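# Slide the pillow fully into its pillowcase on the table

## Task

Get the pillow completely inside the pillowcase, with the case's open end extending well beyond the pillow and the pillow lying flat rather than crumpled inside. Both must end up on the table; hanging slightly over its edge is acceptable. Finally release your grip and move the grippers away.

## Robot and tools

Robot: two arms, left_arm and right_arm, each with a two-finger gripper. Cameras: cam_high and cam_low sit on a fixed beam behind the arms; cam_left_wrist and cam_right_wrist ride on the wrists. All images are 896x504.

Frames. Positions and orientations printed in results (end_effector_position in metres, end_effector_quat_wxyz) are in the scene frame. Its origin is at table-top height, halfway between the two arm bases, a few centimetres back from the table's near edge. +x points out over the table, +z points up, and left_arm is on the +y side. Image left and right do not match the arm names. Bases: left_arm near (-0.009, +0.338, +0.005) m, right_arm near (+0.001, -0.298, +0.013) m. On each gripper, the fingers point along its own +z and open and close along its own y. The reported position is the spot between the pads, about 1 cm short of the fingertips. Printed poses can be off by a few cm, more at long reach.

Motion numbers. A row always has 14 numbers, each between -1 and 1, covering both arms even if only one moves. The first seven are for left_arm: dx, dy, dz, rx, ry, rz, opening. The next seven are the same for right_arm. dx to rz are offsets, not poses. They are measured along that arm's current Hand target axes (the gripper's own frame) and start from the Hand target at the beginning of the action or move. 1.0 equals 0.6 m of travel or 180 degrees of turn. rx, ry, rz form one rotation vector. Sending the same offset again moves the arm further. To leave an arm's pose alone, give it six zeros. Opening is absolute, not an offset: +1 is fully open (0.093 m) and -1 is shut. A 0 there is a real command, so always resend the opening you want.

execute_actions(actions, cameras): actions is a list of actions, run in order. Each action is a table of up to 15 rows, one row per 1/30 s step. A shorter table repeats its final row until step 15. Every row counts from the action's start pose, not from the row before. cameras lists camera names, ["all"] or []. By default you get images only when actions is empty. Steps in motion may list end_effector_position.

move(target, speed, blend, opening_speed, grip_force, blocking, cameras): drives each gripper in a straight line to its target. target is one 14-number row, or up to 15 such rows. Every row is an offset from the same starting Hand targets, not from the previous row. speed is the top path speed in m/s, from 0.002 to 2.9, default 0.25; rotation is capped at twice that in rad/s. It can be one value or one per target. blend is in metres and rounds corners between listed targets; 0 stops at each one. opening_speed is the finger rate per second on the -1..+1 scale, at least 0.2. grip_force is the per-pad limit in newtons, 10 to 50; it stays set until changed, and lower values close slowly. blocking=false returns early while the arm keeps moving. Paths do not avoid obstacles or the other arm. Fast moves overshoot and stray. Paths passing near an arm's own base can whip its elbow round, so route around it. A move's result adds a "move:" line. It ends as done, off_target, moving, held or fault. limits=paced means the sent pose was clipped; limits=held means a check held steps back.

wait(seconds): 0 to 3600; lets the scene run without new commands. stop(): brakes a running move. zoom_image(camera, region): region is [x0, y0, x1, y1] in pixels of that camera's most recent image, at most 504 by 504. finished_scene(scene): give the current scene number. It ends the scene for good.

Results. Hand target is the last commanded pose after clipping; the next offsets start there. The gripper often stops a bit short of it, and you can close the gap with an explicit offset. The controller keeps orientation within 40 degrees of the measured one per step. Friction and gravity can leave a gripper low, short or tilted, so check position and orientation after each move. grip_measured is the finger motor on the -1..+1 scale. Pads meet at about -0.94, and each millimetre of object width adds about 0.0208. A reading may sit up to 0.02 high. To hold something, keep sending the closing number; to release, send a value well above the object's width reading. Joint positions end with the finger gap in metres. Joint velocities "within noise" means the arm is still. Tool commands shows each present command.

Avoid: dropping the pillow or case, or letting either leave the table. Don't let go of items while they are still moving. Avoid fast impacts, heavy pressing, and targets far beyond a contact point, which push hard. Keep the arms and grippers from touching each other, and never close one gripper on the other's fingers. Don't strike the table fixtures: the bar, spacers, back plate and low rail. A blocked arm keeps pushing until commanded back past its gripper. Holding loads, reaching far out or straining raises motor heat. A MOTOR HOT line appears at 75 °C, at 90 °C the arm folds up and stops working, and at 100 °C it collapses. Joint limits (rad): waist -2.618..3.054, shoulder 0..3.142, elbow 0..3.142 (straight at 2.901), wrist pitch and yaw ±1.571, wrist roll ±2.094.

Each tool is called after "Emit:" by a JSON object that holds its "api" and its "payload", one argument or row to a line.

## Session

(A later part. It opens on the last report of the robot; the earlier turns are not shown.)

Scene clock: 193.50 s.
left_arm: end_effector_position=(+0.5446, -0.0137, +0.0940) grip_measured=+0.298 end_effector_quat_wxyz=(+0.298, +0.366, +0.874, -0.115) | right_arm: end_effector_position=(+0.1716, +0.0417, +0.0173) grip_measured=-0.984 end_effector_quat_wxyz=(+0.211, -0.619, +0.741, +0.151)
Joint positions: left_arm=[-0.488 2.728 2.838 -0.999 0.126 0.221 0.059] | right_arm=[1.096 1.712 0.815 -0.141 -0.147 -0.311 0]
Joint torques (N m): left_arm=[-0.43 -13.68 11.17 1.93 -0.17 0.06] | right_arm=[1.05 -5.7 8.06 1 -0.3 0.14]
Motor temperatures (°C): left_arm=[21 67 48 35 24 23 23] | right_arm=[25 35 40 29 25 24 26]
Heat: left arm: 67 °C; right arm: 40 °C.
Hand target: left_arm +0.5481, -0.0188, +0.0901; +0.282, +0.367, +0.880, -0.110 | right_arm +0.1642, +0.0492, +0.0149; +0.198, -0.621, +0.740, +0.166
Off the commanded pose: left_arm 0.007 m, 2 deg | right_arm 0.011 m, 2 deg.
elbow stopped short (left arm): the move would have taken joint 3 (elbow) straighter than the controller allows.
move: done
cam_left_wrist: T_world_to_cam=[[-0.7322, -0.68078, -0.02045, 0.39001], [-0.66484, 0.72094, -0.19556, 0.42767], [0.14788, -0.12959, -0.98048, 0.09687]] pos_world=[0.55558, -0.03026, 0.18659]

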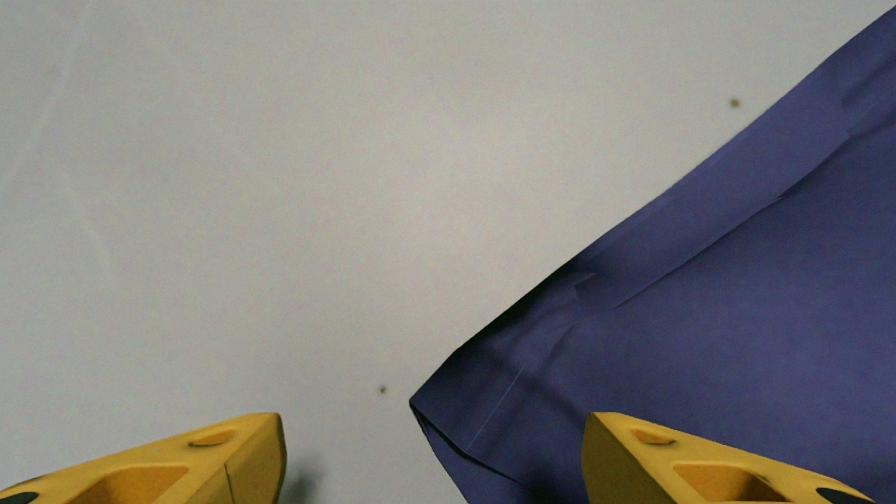

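Emit:
{"api": "move", "payload": {
  "target": [
    [0.0733,-0.0118,0.1072,0,0,0,0.3, 0,0,0,0,0,0,-1],
    [0.0733,-0.0118,0.1072,0,0,0,-1, 0,0,0,0,0,0,-1],
    [0.1482,0,-0.0025,0,0,0,-1, 0,0,0,0,0,0,-1]
  ],
  "cameras": ["cam_left_wrist","cam_high"],
  "speed": [0.25,0.25,0.15]
}}

Scene clock: 211.97 s.
left_arm: end_effector_position=(+0.5006, +0.0226, +0.0387) grip_measured=-0.973 end_effector_quat_wxyz=(+0.290, +0.368, +0.875, -0.120) | right_arm: end_effector_position=(+0.1709, +0.0419, +0.0169) grip_measured=-0.984 end_effector_quat_wxyz=(+0.210, -0.619, +0.741, +0.152)
Joint positions: left_arm=[-0.465 2.33 1.873 -0.448 0.152 0.239 0] | right_arm=[1.096 1.714 0.815 -0.141 -0.15 -0.31 0]
Joint torques (N m): left_arm=[1.1 -15.98 5.86 1.53 -0.12 0.26] | right_arm=[1.1 -5.85 8.03 1.01 -0.28 0.14]
Motor temperatures (°C): left_arm=[21 72 48 36 24 23 23] | right_arm=[25 35 41 29 25 24 26]
Heat: left arm: 72 °C; right arm: 41 °C.
Hand target: left_arm +0.4966, +0.0335, +0.0402; +0.282, +0.367, +0.880, -0.110 | right_arm +0.1642, +0.0492, +0.0150; +0.198, -0.621, +0.740, +0.166
Off the commanded pose: left_arm 0.012 m, 2 deg | right_arm 0.010 m, 2 deg.
move: off_target (left_arm); target 2's new opening was sent with left_arm's hand 0.030 m and 4 deg from that target
cam_left_wrist: T_world_to_cam=[[-0.73717, -0.67566, -0.00795, 0.38327], [-0.66295, 0.72548, -0.18488, 0.36005], [0.13068, -0.13102, -0.98273, 0.06257]] pos_world=[0.51306, 0.00595, 0.1311]
Images, in order (width x height): cam_high 896x504, cam_left_wrist 896x504.

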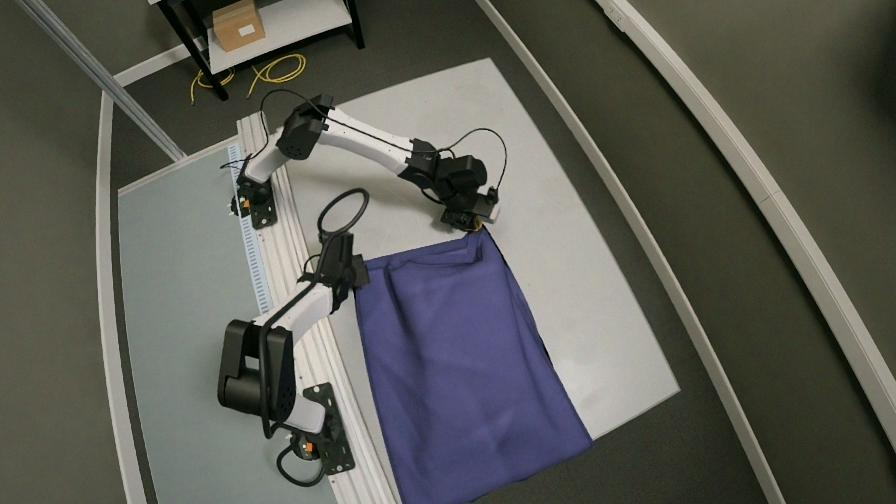

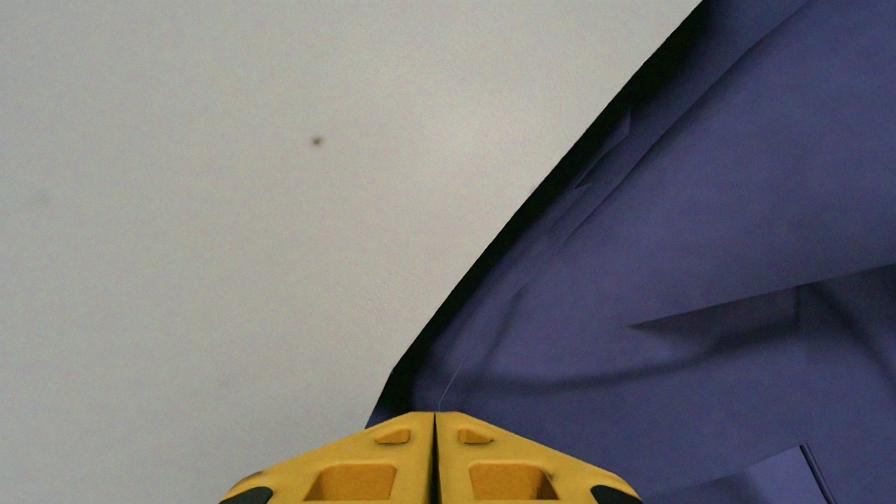

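Emit:
{"api": "move", "payload": {
  "target": [0.0933,0.0868,-0.0454,0,0,0,-1, -0.1291,0.0137,0.0457,0,0,0,-1],
  "cameras": ["all"],
  "speed": 0.15
}}

Scene clock: 224.33 s.
left_arm: end_effector_position=(+0.4984, +0.0987, +0.0362) grip_measured=-0.973 end_effector_quat_wxyz=(+0.301, +0.370, +0.870, -0.123) | right_arm: end_effector_position=(+0.1703, +0.1223, +0.0291) grip_measured=-0.984 end_effector_quat_wxyz=(+0.197, -0.624, +0.738, +0.163)
Joint positions: left_arm=[-0.319 2.189 1.608 -0.324 0.251 0.361 0] | right_arm=[1.193 1.926 1.165 -0.282 -0.133 -0.229 0]
Joint torques (N m): left_arm=[1.54 -14.34 5.35 1.38 -0.16 0.27] | right_arm=[0.79 -8.28 9.1 1.07 0 0.16]
Motor temperatures (°C): left_arm=[21 81 45 35 24 23 24] | right_arm=[25 35 41 29 25 24 26]
Heat: left arm: 81 °C; right arm: 41 °C. Fold the left arm in close to its base, or ease its load, before you think long.
Hand target: left_arm +0.4901, +0.1139, +0.0308; +0.282, +0.367, +0.880, -0.110 | right_arm +0.1701, +0.1302, +0.0298; +0.198, -0.621, +0.740, +0.166
Off the commanded pose: left_arm 0.018 m, 3 deg | right_arm 0.008 m, 1 deg.
MOTOR HOT: joint 2 (shoulder) of the left arm reports 81 °C; the controller's stop level is 90 °C. To cool a motor, set the load down, stop pushing, or move to a pose that needs little force.
move: off_target (left_arm)
cam_left_wrist: T_world_to_cam=[[-0.74246, -0.66975, -0.01357, 0.4353], [-0.65287, 0.72798, -0.20929, 0.2985], [0.15005, -0.14653, -0.97776, 0.06212]] pos_world=[0.50875, 0.08334, 0.12912]
cam_right_wrist: T_world_to_cam=[[0.98266, -0.18542, 0.00166, -0.14361], [-0.18455, -0.97888, -0.08796, 0.19527], [0.01794, 0.08613, -0.99612, 0.09861]] pos_world=[0.17539, 0.15603, 0.11565]

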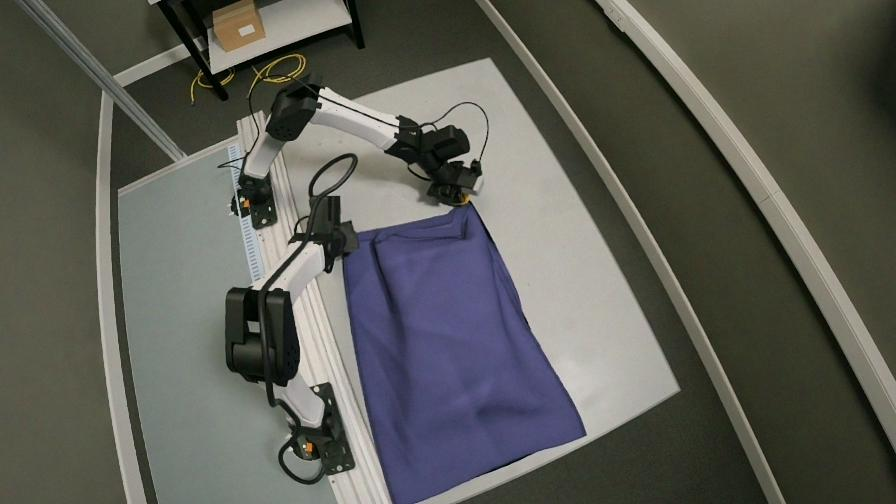

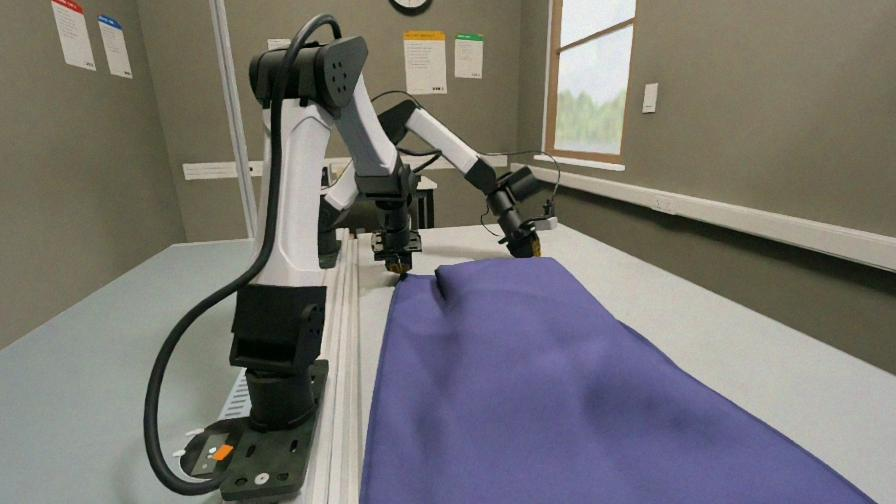

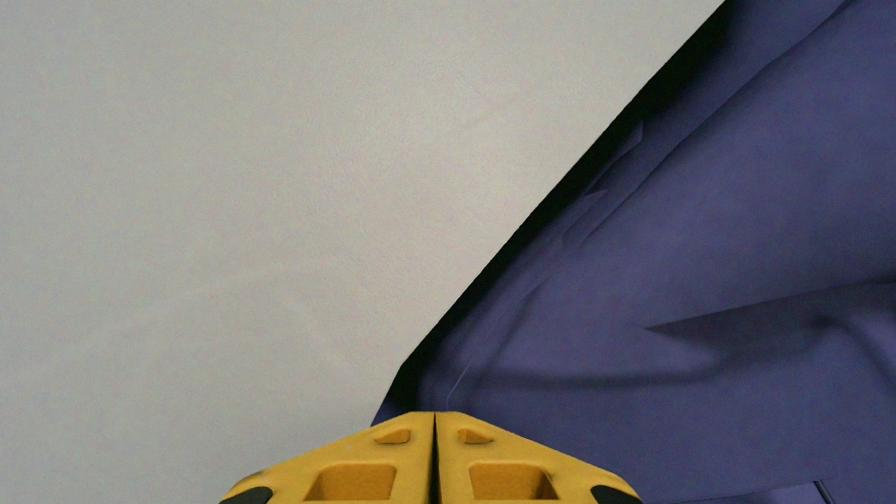

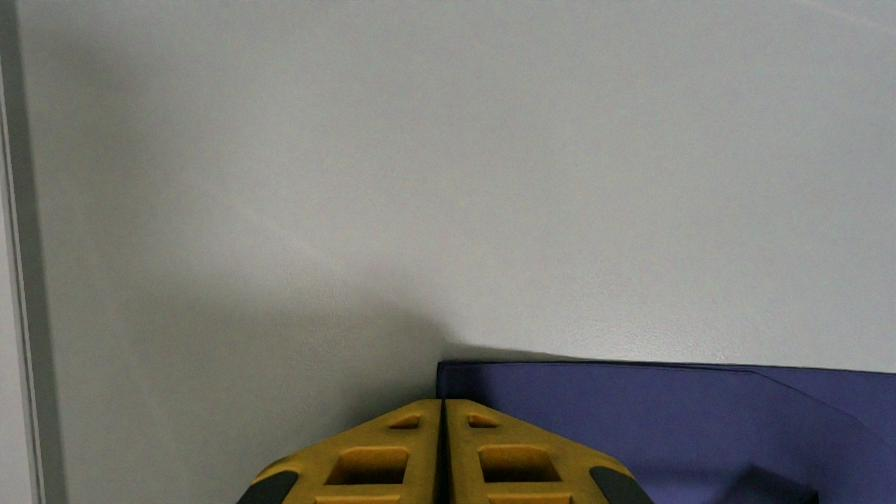

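Emit:
{"api": "move", "payload": {
  "target": [
    [0,0,-0.01,0,0,0,0, 0,0,0,0,0,0,-1],
    [-0.115,0,-0.163,0,0,0,0, 0,0,0,0,0,0,-1],
    [0.1985,0.028,-0.588,0,0,0,0, 0,0,0,0,0,0,-1]
  ],
  "cameras": ["all"],
  "speed": 0.3,
  "blend": [0,0.04,0]
}}

Scene clock: 236.73 s.
left_arm: end_effector_position=(+0.2871, +0.3359, +0.2441) grip_measured=-0.002 end_effector_quat_wxyz=(+0.280, +0.365, +0.881, -0.108) | right_arm: end_effector_position=(+0.1703, +0.1222, +0.0290) grip_measured=-0.984 end_effector_quat_wxyz=(+0.197, -0.624, +0.738, +0.163)
Joint positions: left_arm=[0.366 1.325 1.434 -1.315 0.553 1.008 0.045] | right_arm=[1.193 1.926 1.165 -0.282 -0.133 -0.229 0]
Joint torques (N m): left_arm=[0.9 -3.55 10.66 0.93 0.32 0.28] | right_arm=[0.72 -8.31 9.11 1.07 -0.01 0.14]
Motor temperatures (°C): left_arm=[21 76 43 35 24 23 24] | right_arm=[25 37 41 29 25 24 26]
Heat: left arm: 76 °C; right arm: 41 °C. Fold the left arm in close to its base, or ease its load, before you think long.
Hand target: left_arm +0.2872, +0.3364, +0.2505; +0.282, +0.367, +0.880, -0.110 | right_arm +0.1701, +0.1302, +0.0298; +0.198, -0.621, +0.740, +0.166
Off the commanded pose: left_arm 0.006 m, 0 deg | right_arm 0.008 m, 1 deg.
MOTOR HOT: still on. Joint 2 (shoulder) of the left arm reports 76 °C.
move: done
cam_left_wrist: T_world_to_cam=[[-0.72846, -0.68488, -0.01713, 0.442], [-0.67464, 0.72147, -0.15603, 0.02685], [0.11922, -0.1021, -0.9876, 0.32817]] pos_world=[0.30097, 0.31685, 0.33586]
cam_right_wrist: T_world_to_cam=[[0.98267, -0.18539, 0.00153, -0.14362], [-0.18454, -0.97891, -0.08763, 0.19513], [0.01774, 0.08583, -0.99615, 0.09861]] pos_world=[0.17539, 0.15593, 0.11555]

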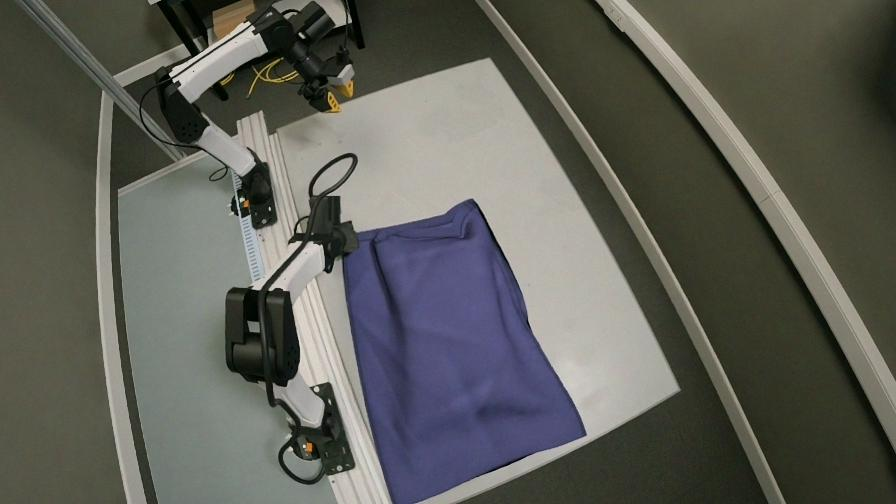

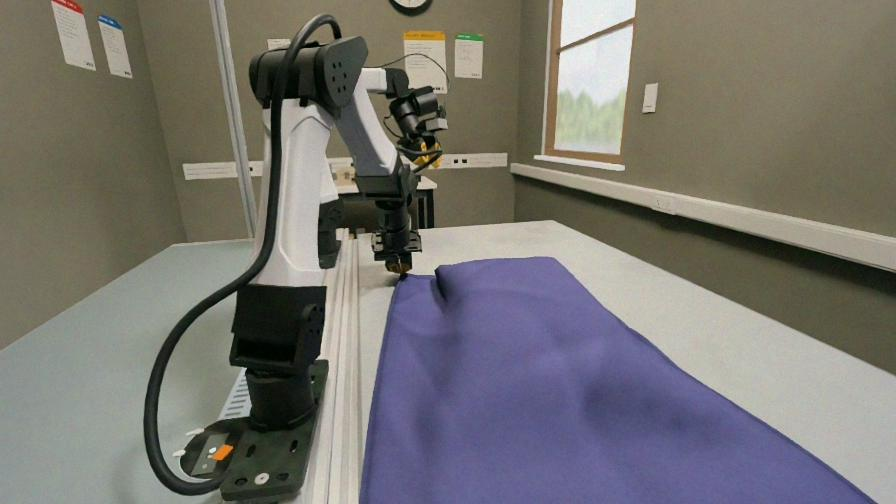

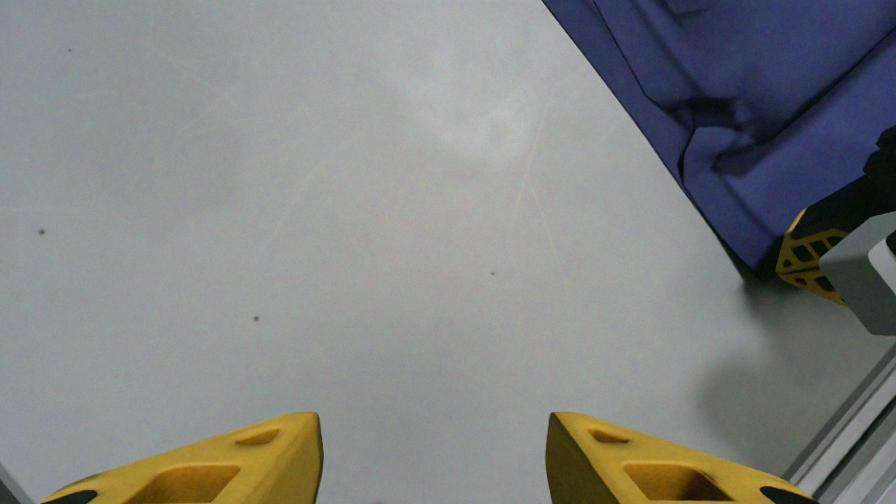

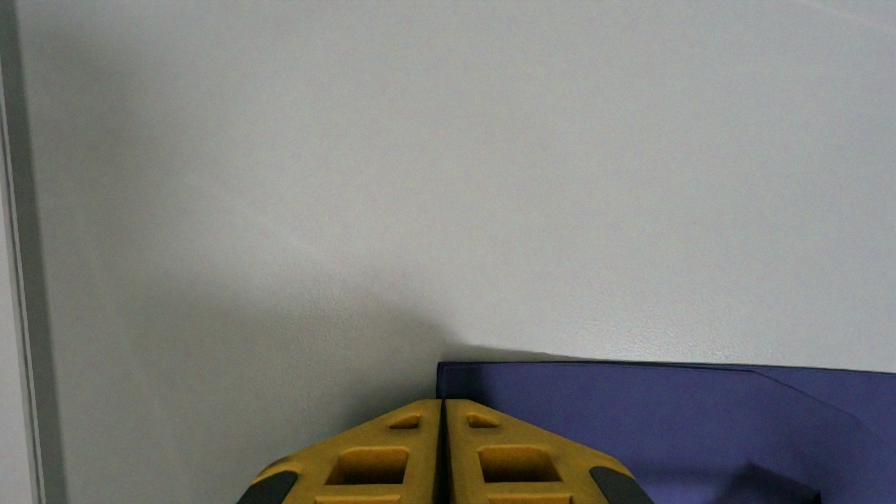

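Emit:
{"api": "move", "payload": {
  "target": [
    [0,0,0,0,0,0,0, 0,0,-0.01,0,0,0,0],
    [0,0,0,0,0,0,0, -0.1,0,-0.173,0,0,0,0],
    [-0.0765,-0.0172,0.1152,0.096,0,0.136,0, 0.1553,-0.1,-0.4747,0,0,0,0]
  ],
  "cameras": ["all"],
  "speed": 0.3,
  "blend": [0,0.04,0]
}}

Scene clock: 251.33 s.
left_arm: end_effector_position=(+0.3344, +0.2775, +0.2161) grip_measured=-0.002 end_effector_quat_wxyz=(+0.241, +0.578, +0.760, -0.172) | right_arm: end_effector_position=(+0.1891, -0.1004, +0.2229) grip_measured=-0.002 end_effector_quat_wxyz=(+0.193, -0.618, +0.745, +0.163)
Joint positions: left_arm=[0.163 1.656 1.658 -1.399 0.606 1.374 0.045] | right_arm=[0.61 1.236 1.262 -1.221 -0.392 -0.754 0.045]
Joint torques (N m): left_arm=[-0.21 -6.22 10.36 0.49 0.35 0.25] | right_arm=[-0.59 -3.45 9.16 0.7 -0.27 -0.14]
Motor temperatures (°C): left_arm=[21 62 44 33 24 23 24] | right_arm=[25 38 41 30 25 24 26]
Heat: left arm: 62 °C; right arm: 41 °C.
Hand target: left_arm +0.3349, +0.2748, +0.2204; +0.241, +0.582, +0.756, -0.178 | right_arm +0.1906, -0.0999, +0.2300; +0.198, -0.621, +0.740, +0.166
Off the commanded pose: left_arm 0.005 m, 1 deg | right_arm 0.007 m, 1 deg.
MOTOR HOT: cleared for the motors of the left arm.
move: done
cam_left_wrist: T_world_to_cam=[[-0.97086, -0.23884, -0.01968, 0.39387], [-0.23342, 0.96101, -0.14821, -0.1192], [0.05431, -0.1393, -0.98876, 0.32128]] pos_world=[0.33712, 0.25338, 0.30775]
cam_right_wrist: T_world_to_cam=[[0.97955, -0.20101, -0.00855, -0.20248], [-0.20104, -0.97623, -0.08101, -0.00039], [0.00794, 0.08107, -0.99668, 0.31204]] pos_world=[0.19579, -0.06638, 0.30924]

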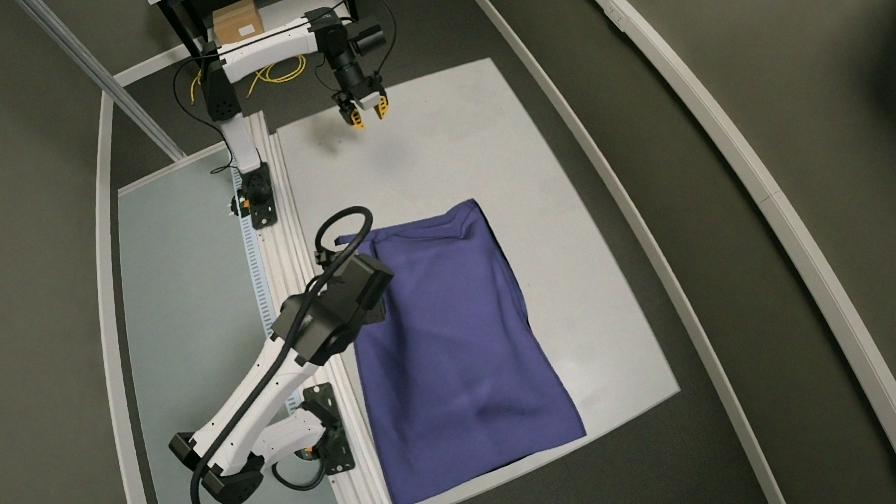

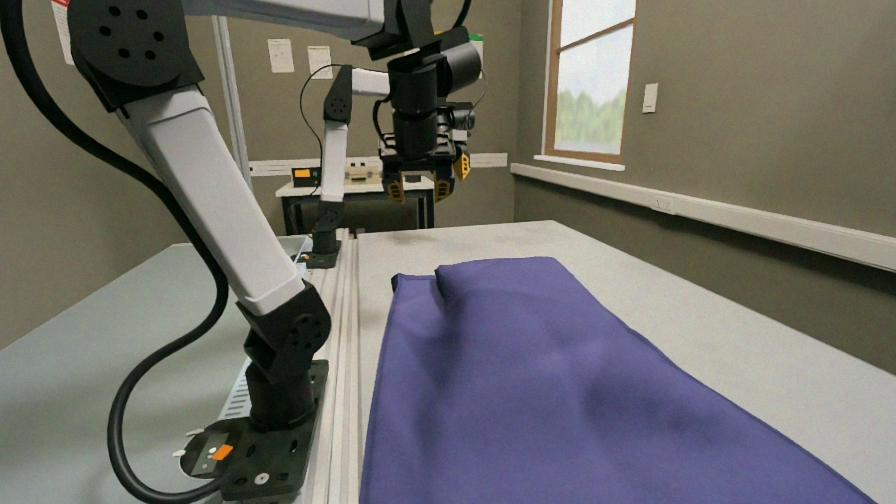

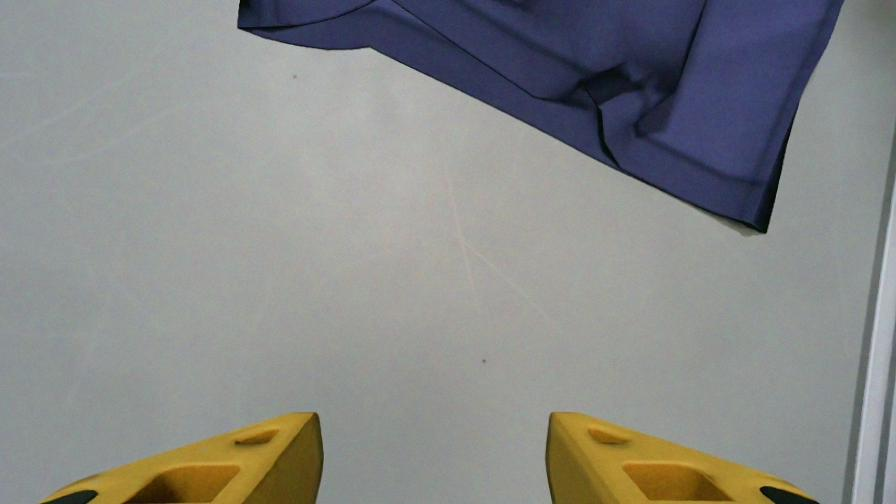

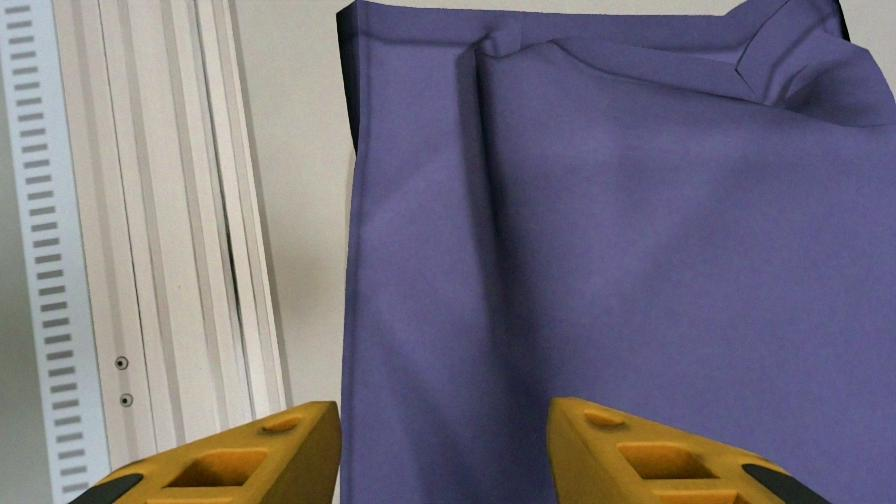

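Emit:
{"api": "zoom_image", "payload": {
  "camera": "cam_high",
  "region": [320, 180, 620, 504]
}}

Emit:
{"api": "zoom_image", "payload": {
  "camera": "cam_left_wrist",
  "region": [200, 0, 700, 250]
}}

Emit:
{"api": "zoom_image", "payload": {
  "camera": "cam_low",
  "region": [350, 220, 850, 504]
}}

Scaled by 1.556 from the camera's image (finer frame: 1280x720).

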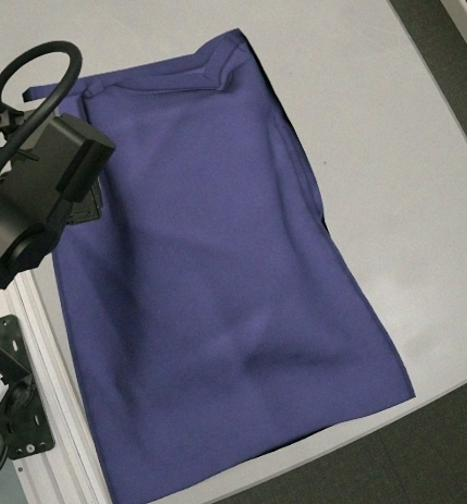

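Scaled by 1.008 from the camera's image (finer frame: 1280x720).

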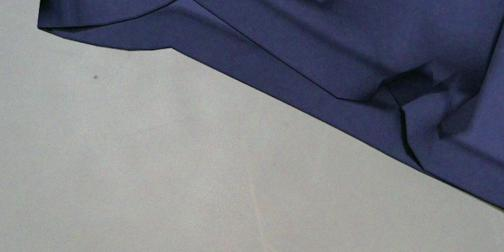

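Scaled by 1.008 from the camera's image (finer frame: 1280x720).

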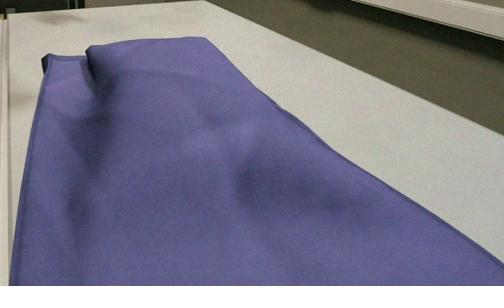

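Emit:
{"api": "move", "payload": {
  "target": [0.1268,0.0465,0.1147,0,-0.183,0,1, 0,0,0,0,0,0,0],
  "cameras": ["cam_left_wrist"]
}}

Scene clock: 276.97 s.
left_arm: end_effector_position=(+0.3564, +0.3028, +0.1224) grip_measured=+1.000 end_effector_quat_wxyz=(+0.445, +0.514, +0.655, -0.328) | right_arm: end_effector_position=(+0.1890, -0.1005, +0.2229) grip_measured=-0.002 end_effector_quat_wxyz=(+0.192, -0.618, +0.745, +0.164)
Joint positions: left_arm=[0.402 1.93 1.322 -1.131 1.19 1.828 0.093] | right_arm=[0.61 1.236 1.262 -1.222 -0.393 -0.755 0.045]
Joint torques (N m): left_arm=[0.81 -7.54 7.42 -0.05 0.55 0.24] | right_arm=[-0.59 -3.49 9.16 0.69 -0.27 -0.12]
Motor temperatures (°C): left_arm=[21 51 44 32 24 23 24] | right_arm=[25 34 41 28 25 24 26]
Heat: left arm: 51 °C; right arm: 41 °C.
Hand target: left_arm +0.3570, +0.3047, +0.1207; +0.445, +0.508, +0.657, -0.335 | right_arm +0.1905, -0.0999, +0.2300; +0.198, -0.621, +0.740, +0.166
Off the commanded pose: left_arm 0.003 m, 1 deg | right_arm 0.007 m, 1 deg.
move: done
cam_left_wrist: T_world_to_cam=[[-0.97242, -0.22813, -0.04852, 0.42021], [-0.14071, 0.73973, -0.65803, -0.05591], [0.18601, -0.63305, -0.75143, 0.30445]] pos_world=[0.34413, 0.32996, 0.21238]

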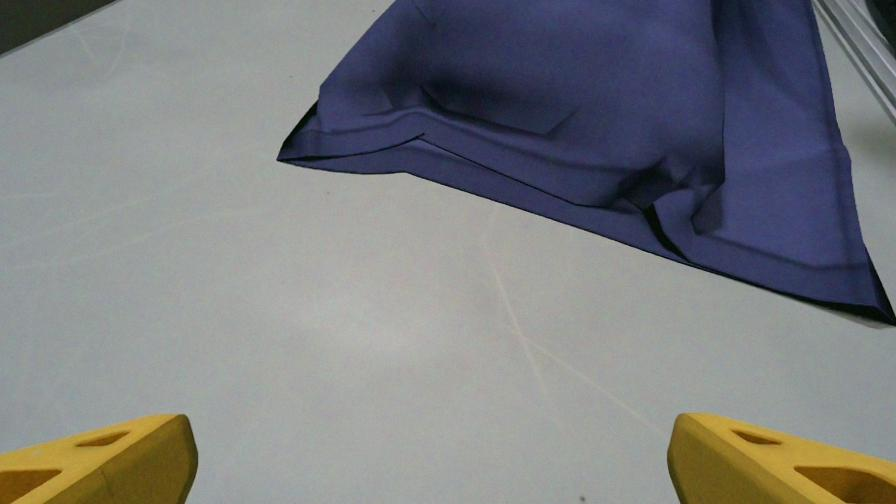

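Emit:
{"api": "move", "payload": {
  "target": [-0.111,0.1482,0.407,-0.1359,0.1772,-0.1087,0.3, -0.2107,0.1,0.3718,0,0,0,0],
  "cameras": ["cam_left_wrist","cam_right_wrist"],
  "speed": 0.3
}}

Scene clock: 326.00 s.
left_arm: end_effector_position=(+0.5074, +0.0872, +0.0955) grip_measured=+0.302 end_effector_quat_wxyz=(+0.293, +0.361, +0.878, -0.113) | right_arm: end_effector_position=(+0.1660, +0.1174, +0.0965) grip_measured=-0.002 end_effector_quat_wxyz=(+0.186, -0.626, +0.739, +0.163)
Joint positions: left_arm=[-0.345 2.181 1.852 -0.587 0.209 0.326 0.06] | right_arm=[1.192 1.813 1.314 -0.565 -0.144 -0.231 0.045]
Joint torques (N m): left_arm=[-0.38 -11.06 11.64 1.5 -0.1 0.09] | right_arm=[0.53 -7.86 9.48 1.23 0.07 0.15]
Heat: left arm: 48 °C; right arm: 42 °C.
Hand target: left_arm +0.5083, +0.0850, +0.0910; +0.283, +0.359, +0.882, -0.110 | right_arm +0.1699, +0.1282, +0.1001; +0.198, -0.621, +0.740, +0.166
Off the commanded pose: left_arm 0.005 m, 1 deg | right_arm 0.012 m, 2 deg.
move: off_target (right_arm)
cam_left_wrist: T_world_to_cam=[[-0.72515, -0.68839, -0.01683, 0.42822], [-0.67419, 0.71474, -0.18605, 0.33487], [0.14011, -0.12357, -0.9824, 0.1206]] pos_world=[0.51939, 0.07034, 0.18799]
cam_right_wrist: T_world_to_cam=[[0.98362, -0.17986, -0.01156, -0.13989], [-0.18023, -0.98116, -0.06965, 0.19336], [0.00118, 0.07059, -0.9975, 0.17101]] pos_world=[0.17224, 0.15249, 0.18243]

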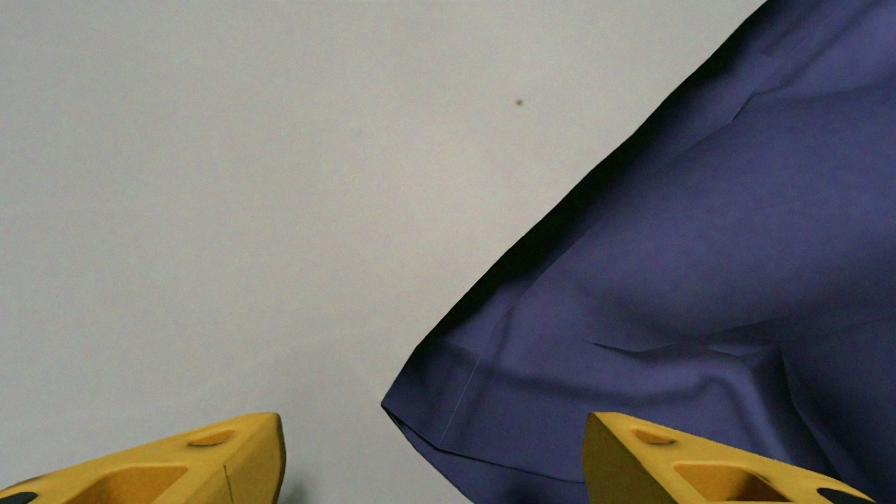

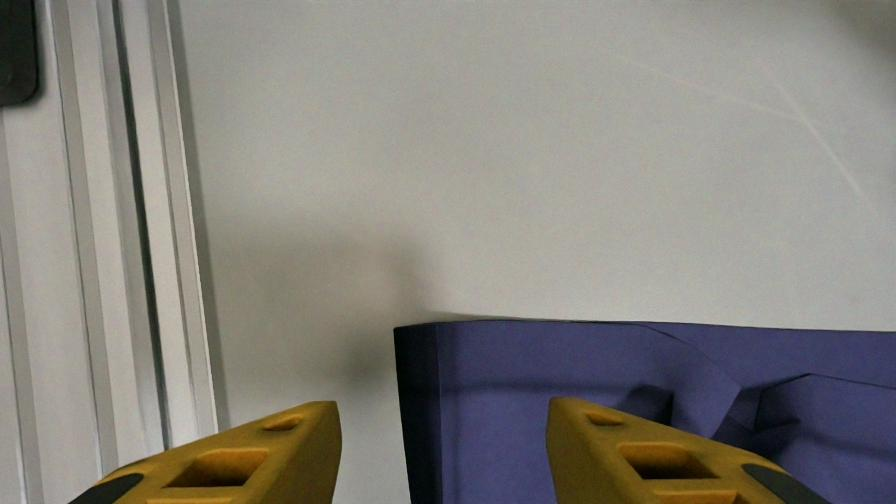

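Emit:
{"api": "move", "payload": {
  "target": [
    [0.0717,0.0033,0.1103,0,0,0,0.3, 0.0977,0.0153,0.113,0,0,0,0],
    [0.0717,0.0033,0.1103,0,0,0,-1, 0.0977,0.0153,0.113,0,0,0,-1],
    [0.05,0.0,0.075,0,0,0,-1, 0.075,0.0153,0.078,0,0,0,-1]
  ],
  "cameras": ["cam_left_wrist","cam_right_wrist"],
  "speed": 0.2
}}

Scene clock: 346.13 s.
left_arm: end_effector_position=(+0.5160, +0.0786, +0.0380) grip_measured=-0.969 end_effector_quat_wxyz=(+0.306, +0.364, +0.872, -0.117) | right_arm: end_effector_position=(+0.1634, +0.1108, +0.0225) grip_measured=-0.982 end_effector_quat_wxyz=(+0.198, -0.623, +0.741, +0.156)
Joint positions: left_arm=[-0.35 2.268 1.747 -0.368 0.214 0.325 0] | right_arm=[1.204 1.897 1.096 -0.246 -0.113 -0.218 0]
Joint torques (N m): left_arm=[0.25 -13.86 9.77 1.12 -0.14 0.1] | right_arm=[0.76 -11.84 8.16 0.75 -0.12 0.15]
Heat: left arm: 53 °C; right arm: 44 °C.
Hand target: left_arm +0.5098, +0.0844, +0.0369; +0.283, +0.359, +0.883, -0.110 | right_arm +0.1581, +0.1145, +0.0370; +0.198, -0.621, +0.740, +0.166
Off the commanded pose: left_arm 0.008 m, 3 deg | right_arm 0.016 m, 1 deg.
move: off_target (left_arm, right_arm); target 2's new opening was sent with left_arm's hand 0.026 m and 3 deg from that target
cam_left_wrist: T_world_to_cam=[[-0.72979, -0.68326, -0.0236, 0.42988], [-0.66414, 0.71671, -0.21274, 0.33189], [0.16227, -0.13959, -0.97682, 0.05145]] pos_world=[0.52579, 0.06304, 0.131]
cam_right_wrist: T_world_to_cam=[[0.98102, -0.19352, 0.01228, -0.13805], [-0.19195, -0.97812, -0.08019, 0.1831], [0.02753, 0.07631, -0.9967, 0.09266]] pos_world=[0.16802, 0.14531, 0.10873]

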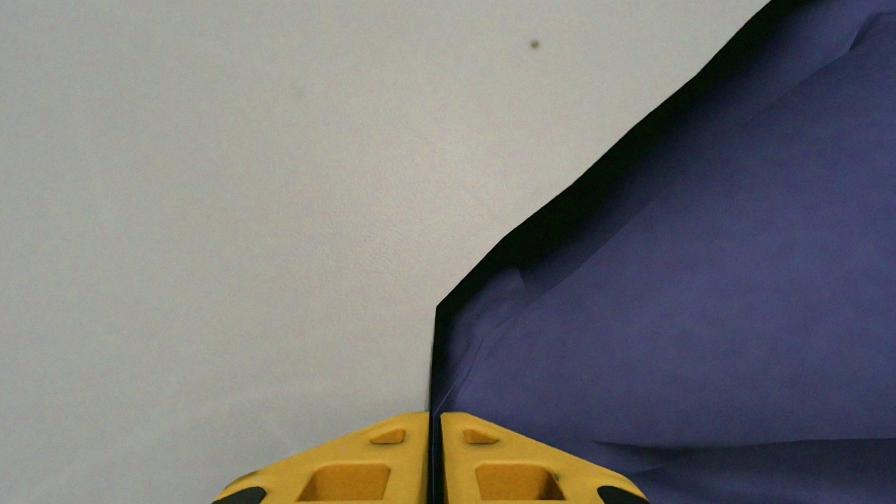

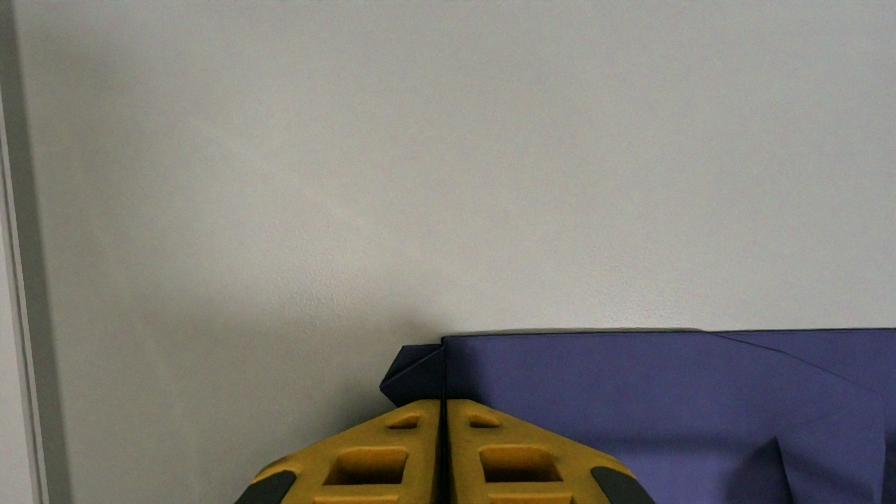

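Emit:
{"api": "move", "payload": {
  "target": [-0.1857,-0.109,-0.3645,0,-0.08,0,-1, -0.1267,-0.0273,-0.3945,0,-0.08,0,-1],
  "cameras": ["all"],
  "speed": 0.15
}}

Scene clock: 356.20 s.
left_arm: end_effector_position=(+0.4367, +0.0611, +0.2429) grip_measured=-0.969 end_effector_quat_wxyz=(+0.356, +0.348, +0.854, -0.154) | right_arm: end_effector_position=(+0.1652, +0.0573, +0.2544) grip_measured=-0.982 end_effector_quat_wxyz=(+0.261, -0.593, +0.727, +0.226)
Joint positions: left_arm=[-0.45 1.845 1.835 -0.74 0.201 0.2 0] | right_arm=[1.08 1.44 1.432 -0.867 -0.248 -0.254 0]
Joint torques (N m): left_arm=[-0.29 -13.27 12.86 2 -0.13 0.1] | right_arm=[-0.44 -8.25 10.52 1.33 -0.26 -0.14]
Motor temperatures (°C): left_arm=[21 59 47 33 25 23 24] | right_arm=[25 40 44 28 25 24 26]
Heat: left arm: 59 °C; right arm: 44 °C.
Hand target: left_arm +0.4369, +0.0607, +0.2793; +0.392, +0.342, +0.840, -0.154 | right_arm +0.1651, +0.0600, +0.2799; +0.289, -0.595, +0.709, +0.243
Off the commanded pose: left_arm 0.036 m, 4 deg | right_arm 0.026 m, 4 deg.
move: off_target (left_arm, right_arm)
cam_left_wrist: T_world_to_cam=[[-0.72684, -0.68679, 0.00479, 0.35679], [-0.64745, 0.68285, -0.33842, 0.3606], [0.22915, -0.24908, -0.94098, 0.23077]] pos_world=[0.43992, 0.05629, 0.33747]
cam_right_wrist: T_world_to_cam=[[0.97744, -0.20975, -0.02465, -0.14209], [-0.20845, -0.93939, -0.27221, 0.19903], [0.03394, 0.2712, -0.96192, 0.3068]] pos_world=[0.16996, 0.07395, 0.34579]

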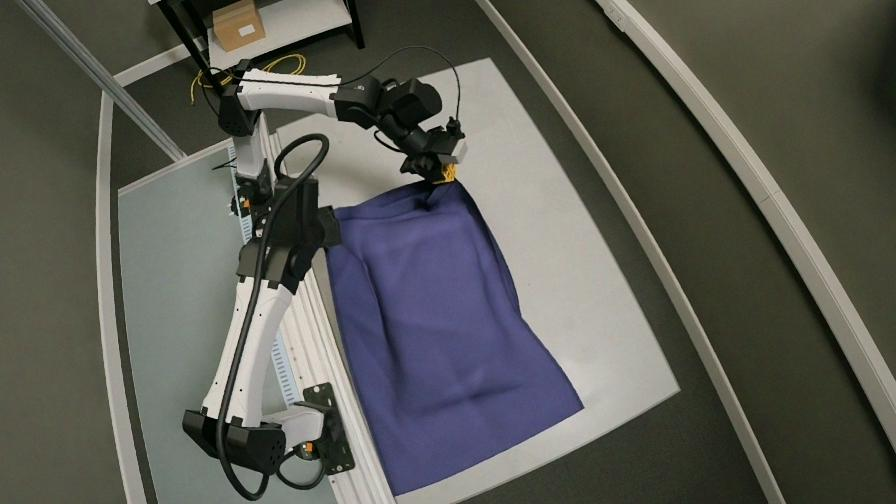

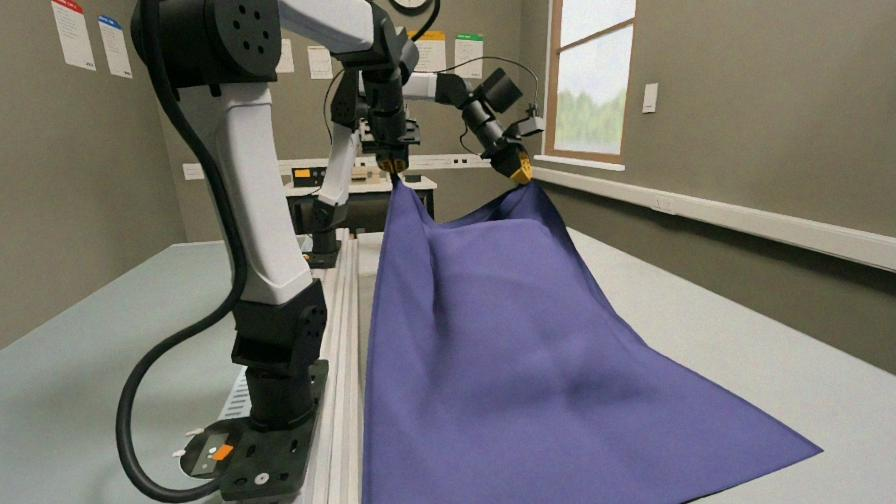

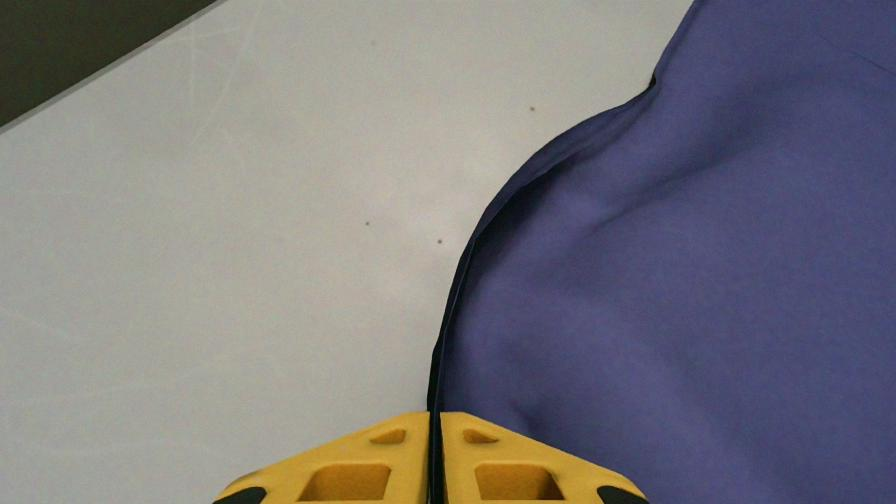

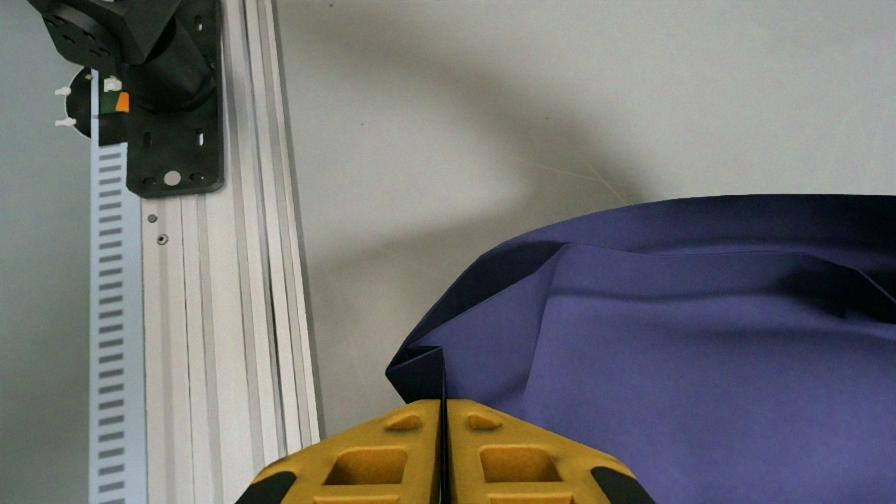

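Emit:
{"api": "move", "payload": {
  "target": [-0.1095,0.0017,-0.1543,0,0,0,-1, -0.1518,0.0057,-0.1078,0,0,0,-1],
  "cameras": ["cam_low","cam_right_wrist"],
  "speed": 0.25
}}

Scene clock: 375.97 s.
left_arm: end_effector_position=(+0.4144, +0.0795, +0.3808) grip_measured=-0.969 end_effector_quat_wxyz=(+0.383, +0.343, +0.844, -0.155) | right_arm: end_effector_position=(+0.1663, +0.0764, +0.3816) grip_measured=-0.982 end_effector_quat_wxyz=(+0.279, -0.597, +0.714, +0.236)
Joint positions: left_arm=[-0.443 2.088 2.819 -1.424 0.2 0.199 0] | right_arm=[1.099 1.723 2.273 -1.379 -0.248 -0.251 0]
Joint torques (N m): left_arm=[0.54 -9.39 9.44 2.07 -0.02 0.19] | right_arm=[0.49 -6.46 8.49 1.39 -0.05 0.06]
Motor temperatures (°C): left_arm=[21 60 53 34 24 23 24] | right_arm=[25 38 47 31 25 24 26]
Heat: left arm: 60 °C; right arm: 47 °C.
Hand target: left_arm +0.4166, +0.0804, +0.3893; +0.392, +0.342, +0.840, -0.154 | right_arm +0.1652, +0.0801, +0.3900; +0.289, -0.595, +0.709, +0.243
Off the commanded pose: left_arm 0.009 m, 1 deg | right_arm 0.009 m, 1 deg.
move: done
cam_right_wrist: T_world_to_cam=[[0.98137, -0.19178, -0.01174, -0.14289], [-0.18572, -0.93111, -0.31391, 0.26339], [0.04927, 0.31024, -0.94938, 0.4136]] pos_world=[0.16877, 0.08952, 0.47367]

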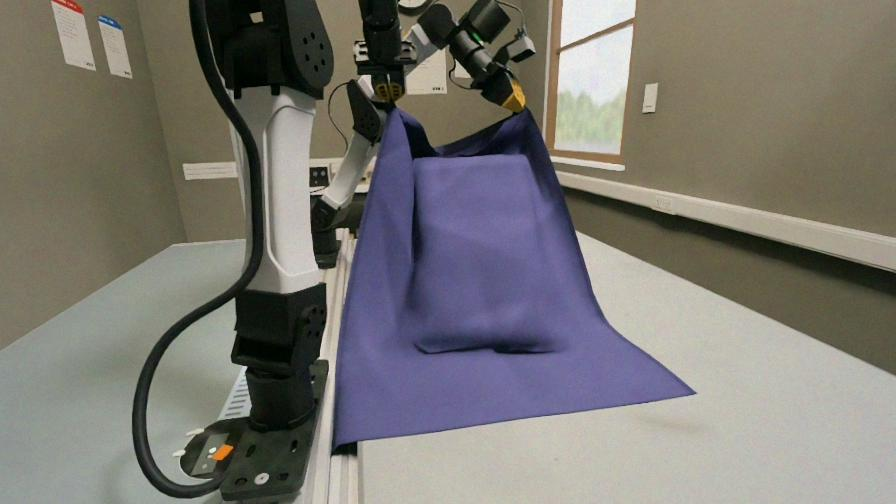

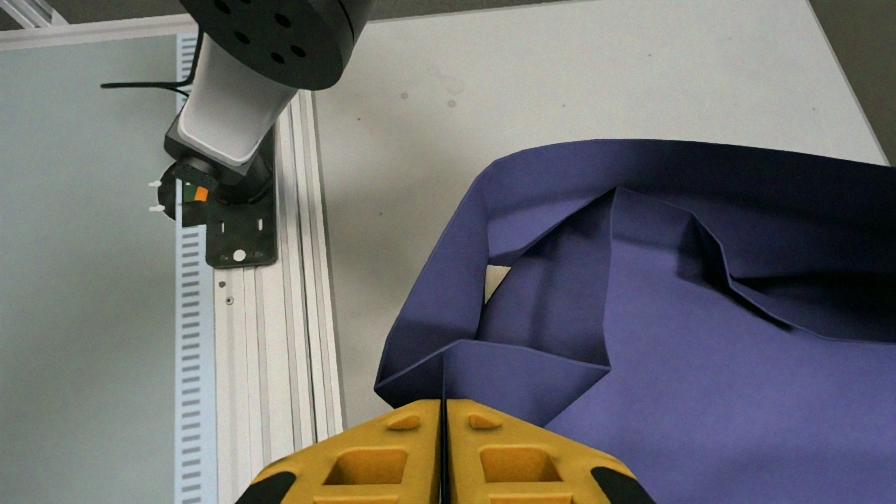

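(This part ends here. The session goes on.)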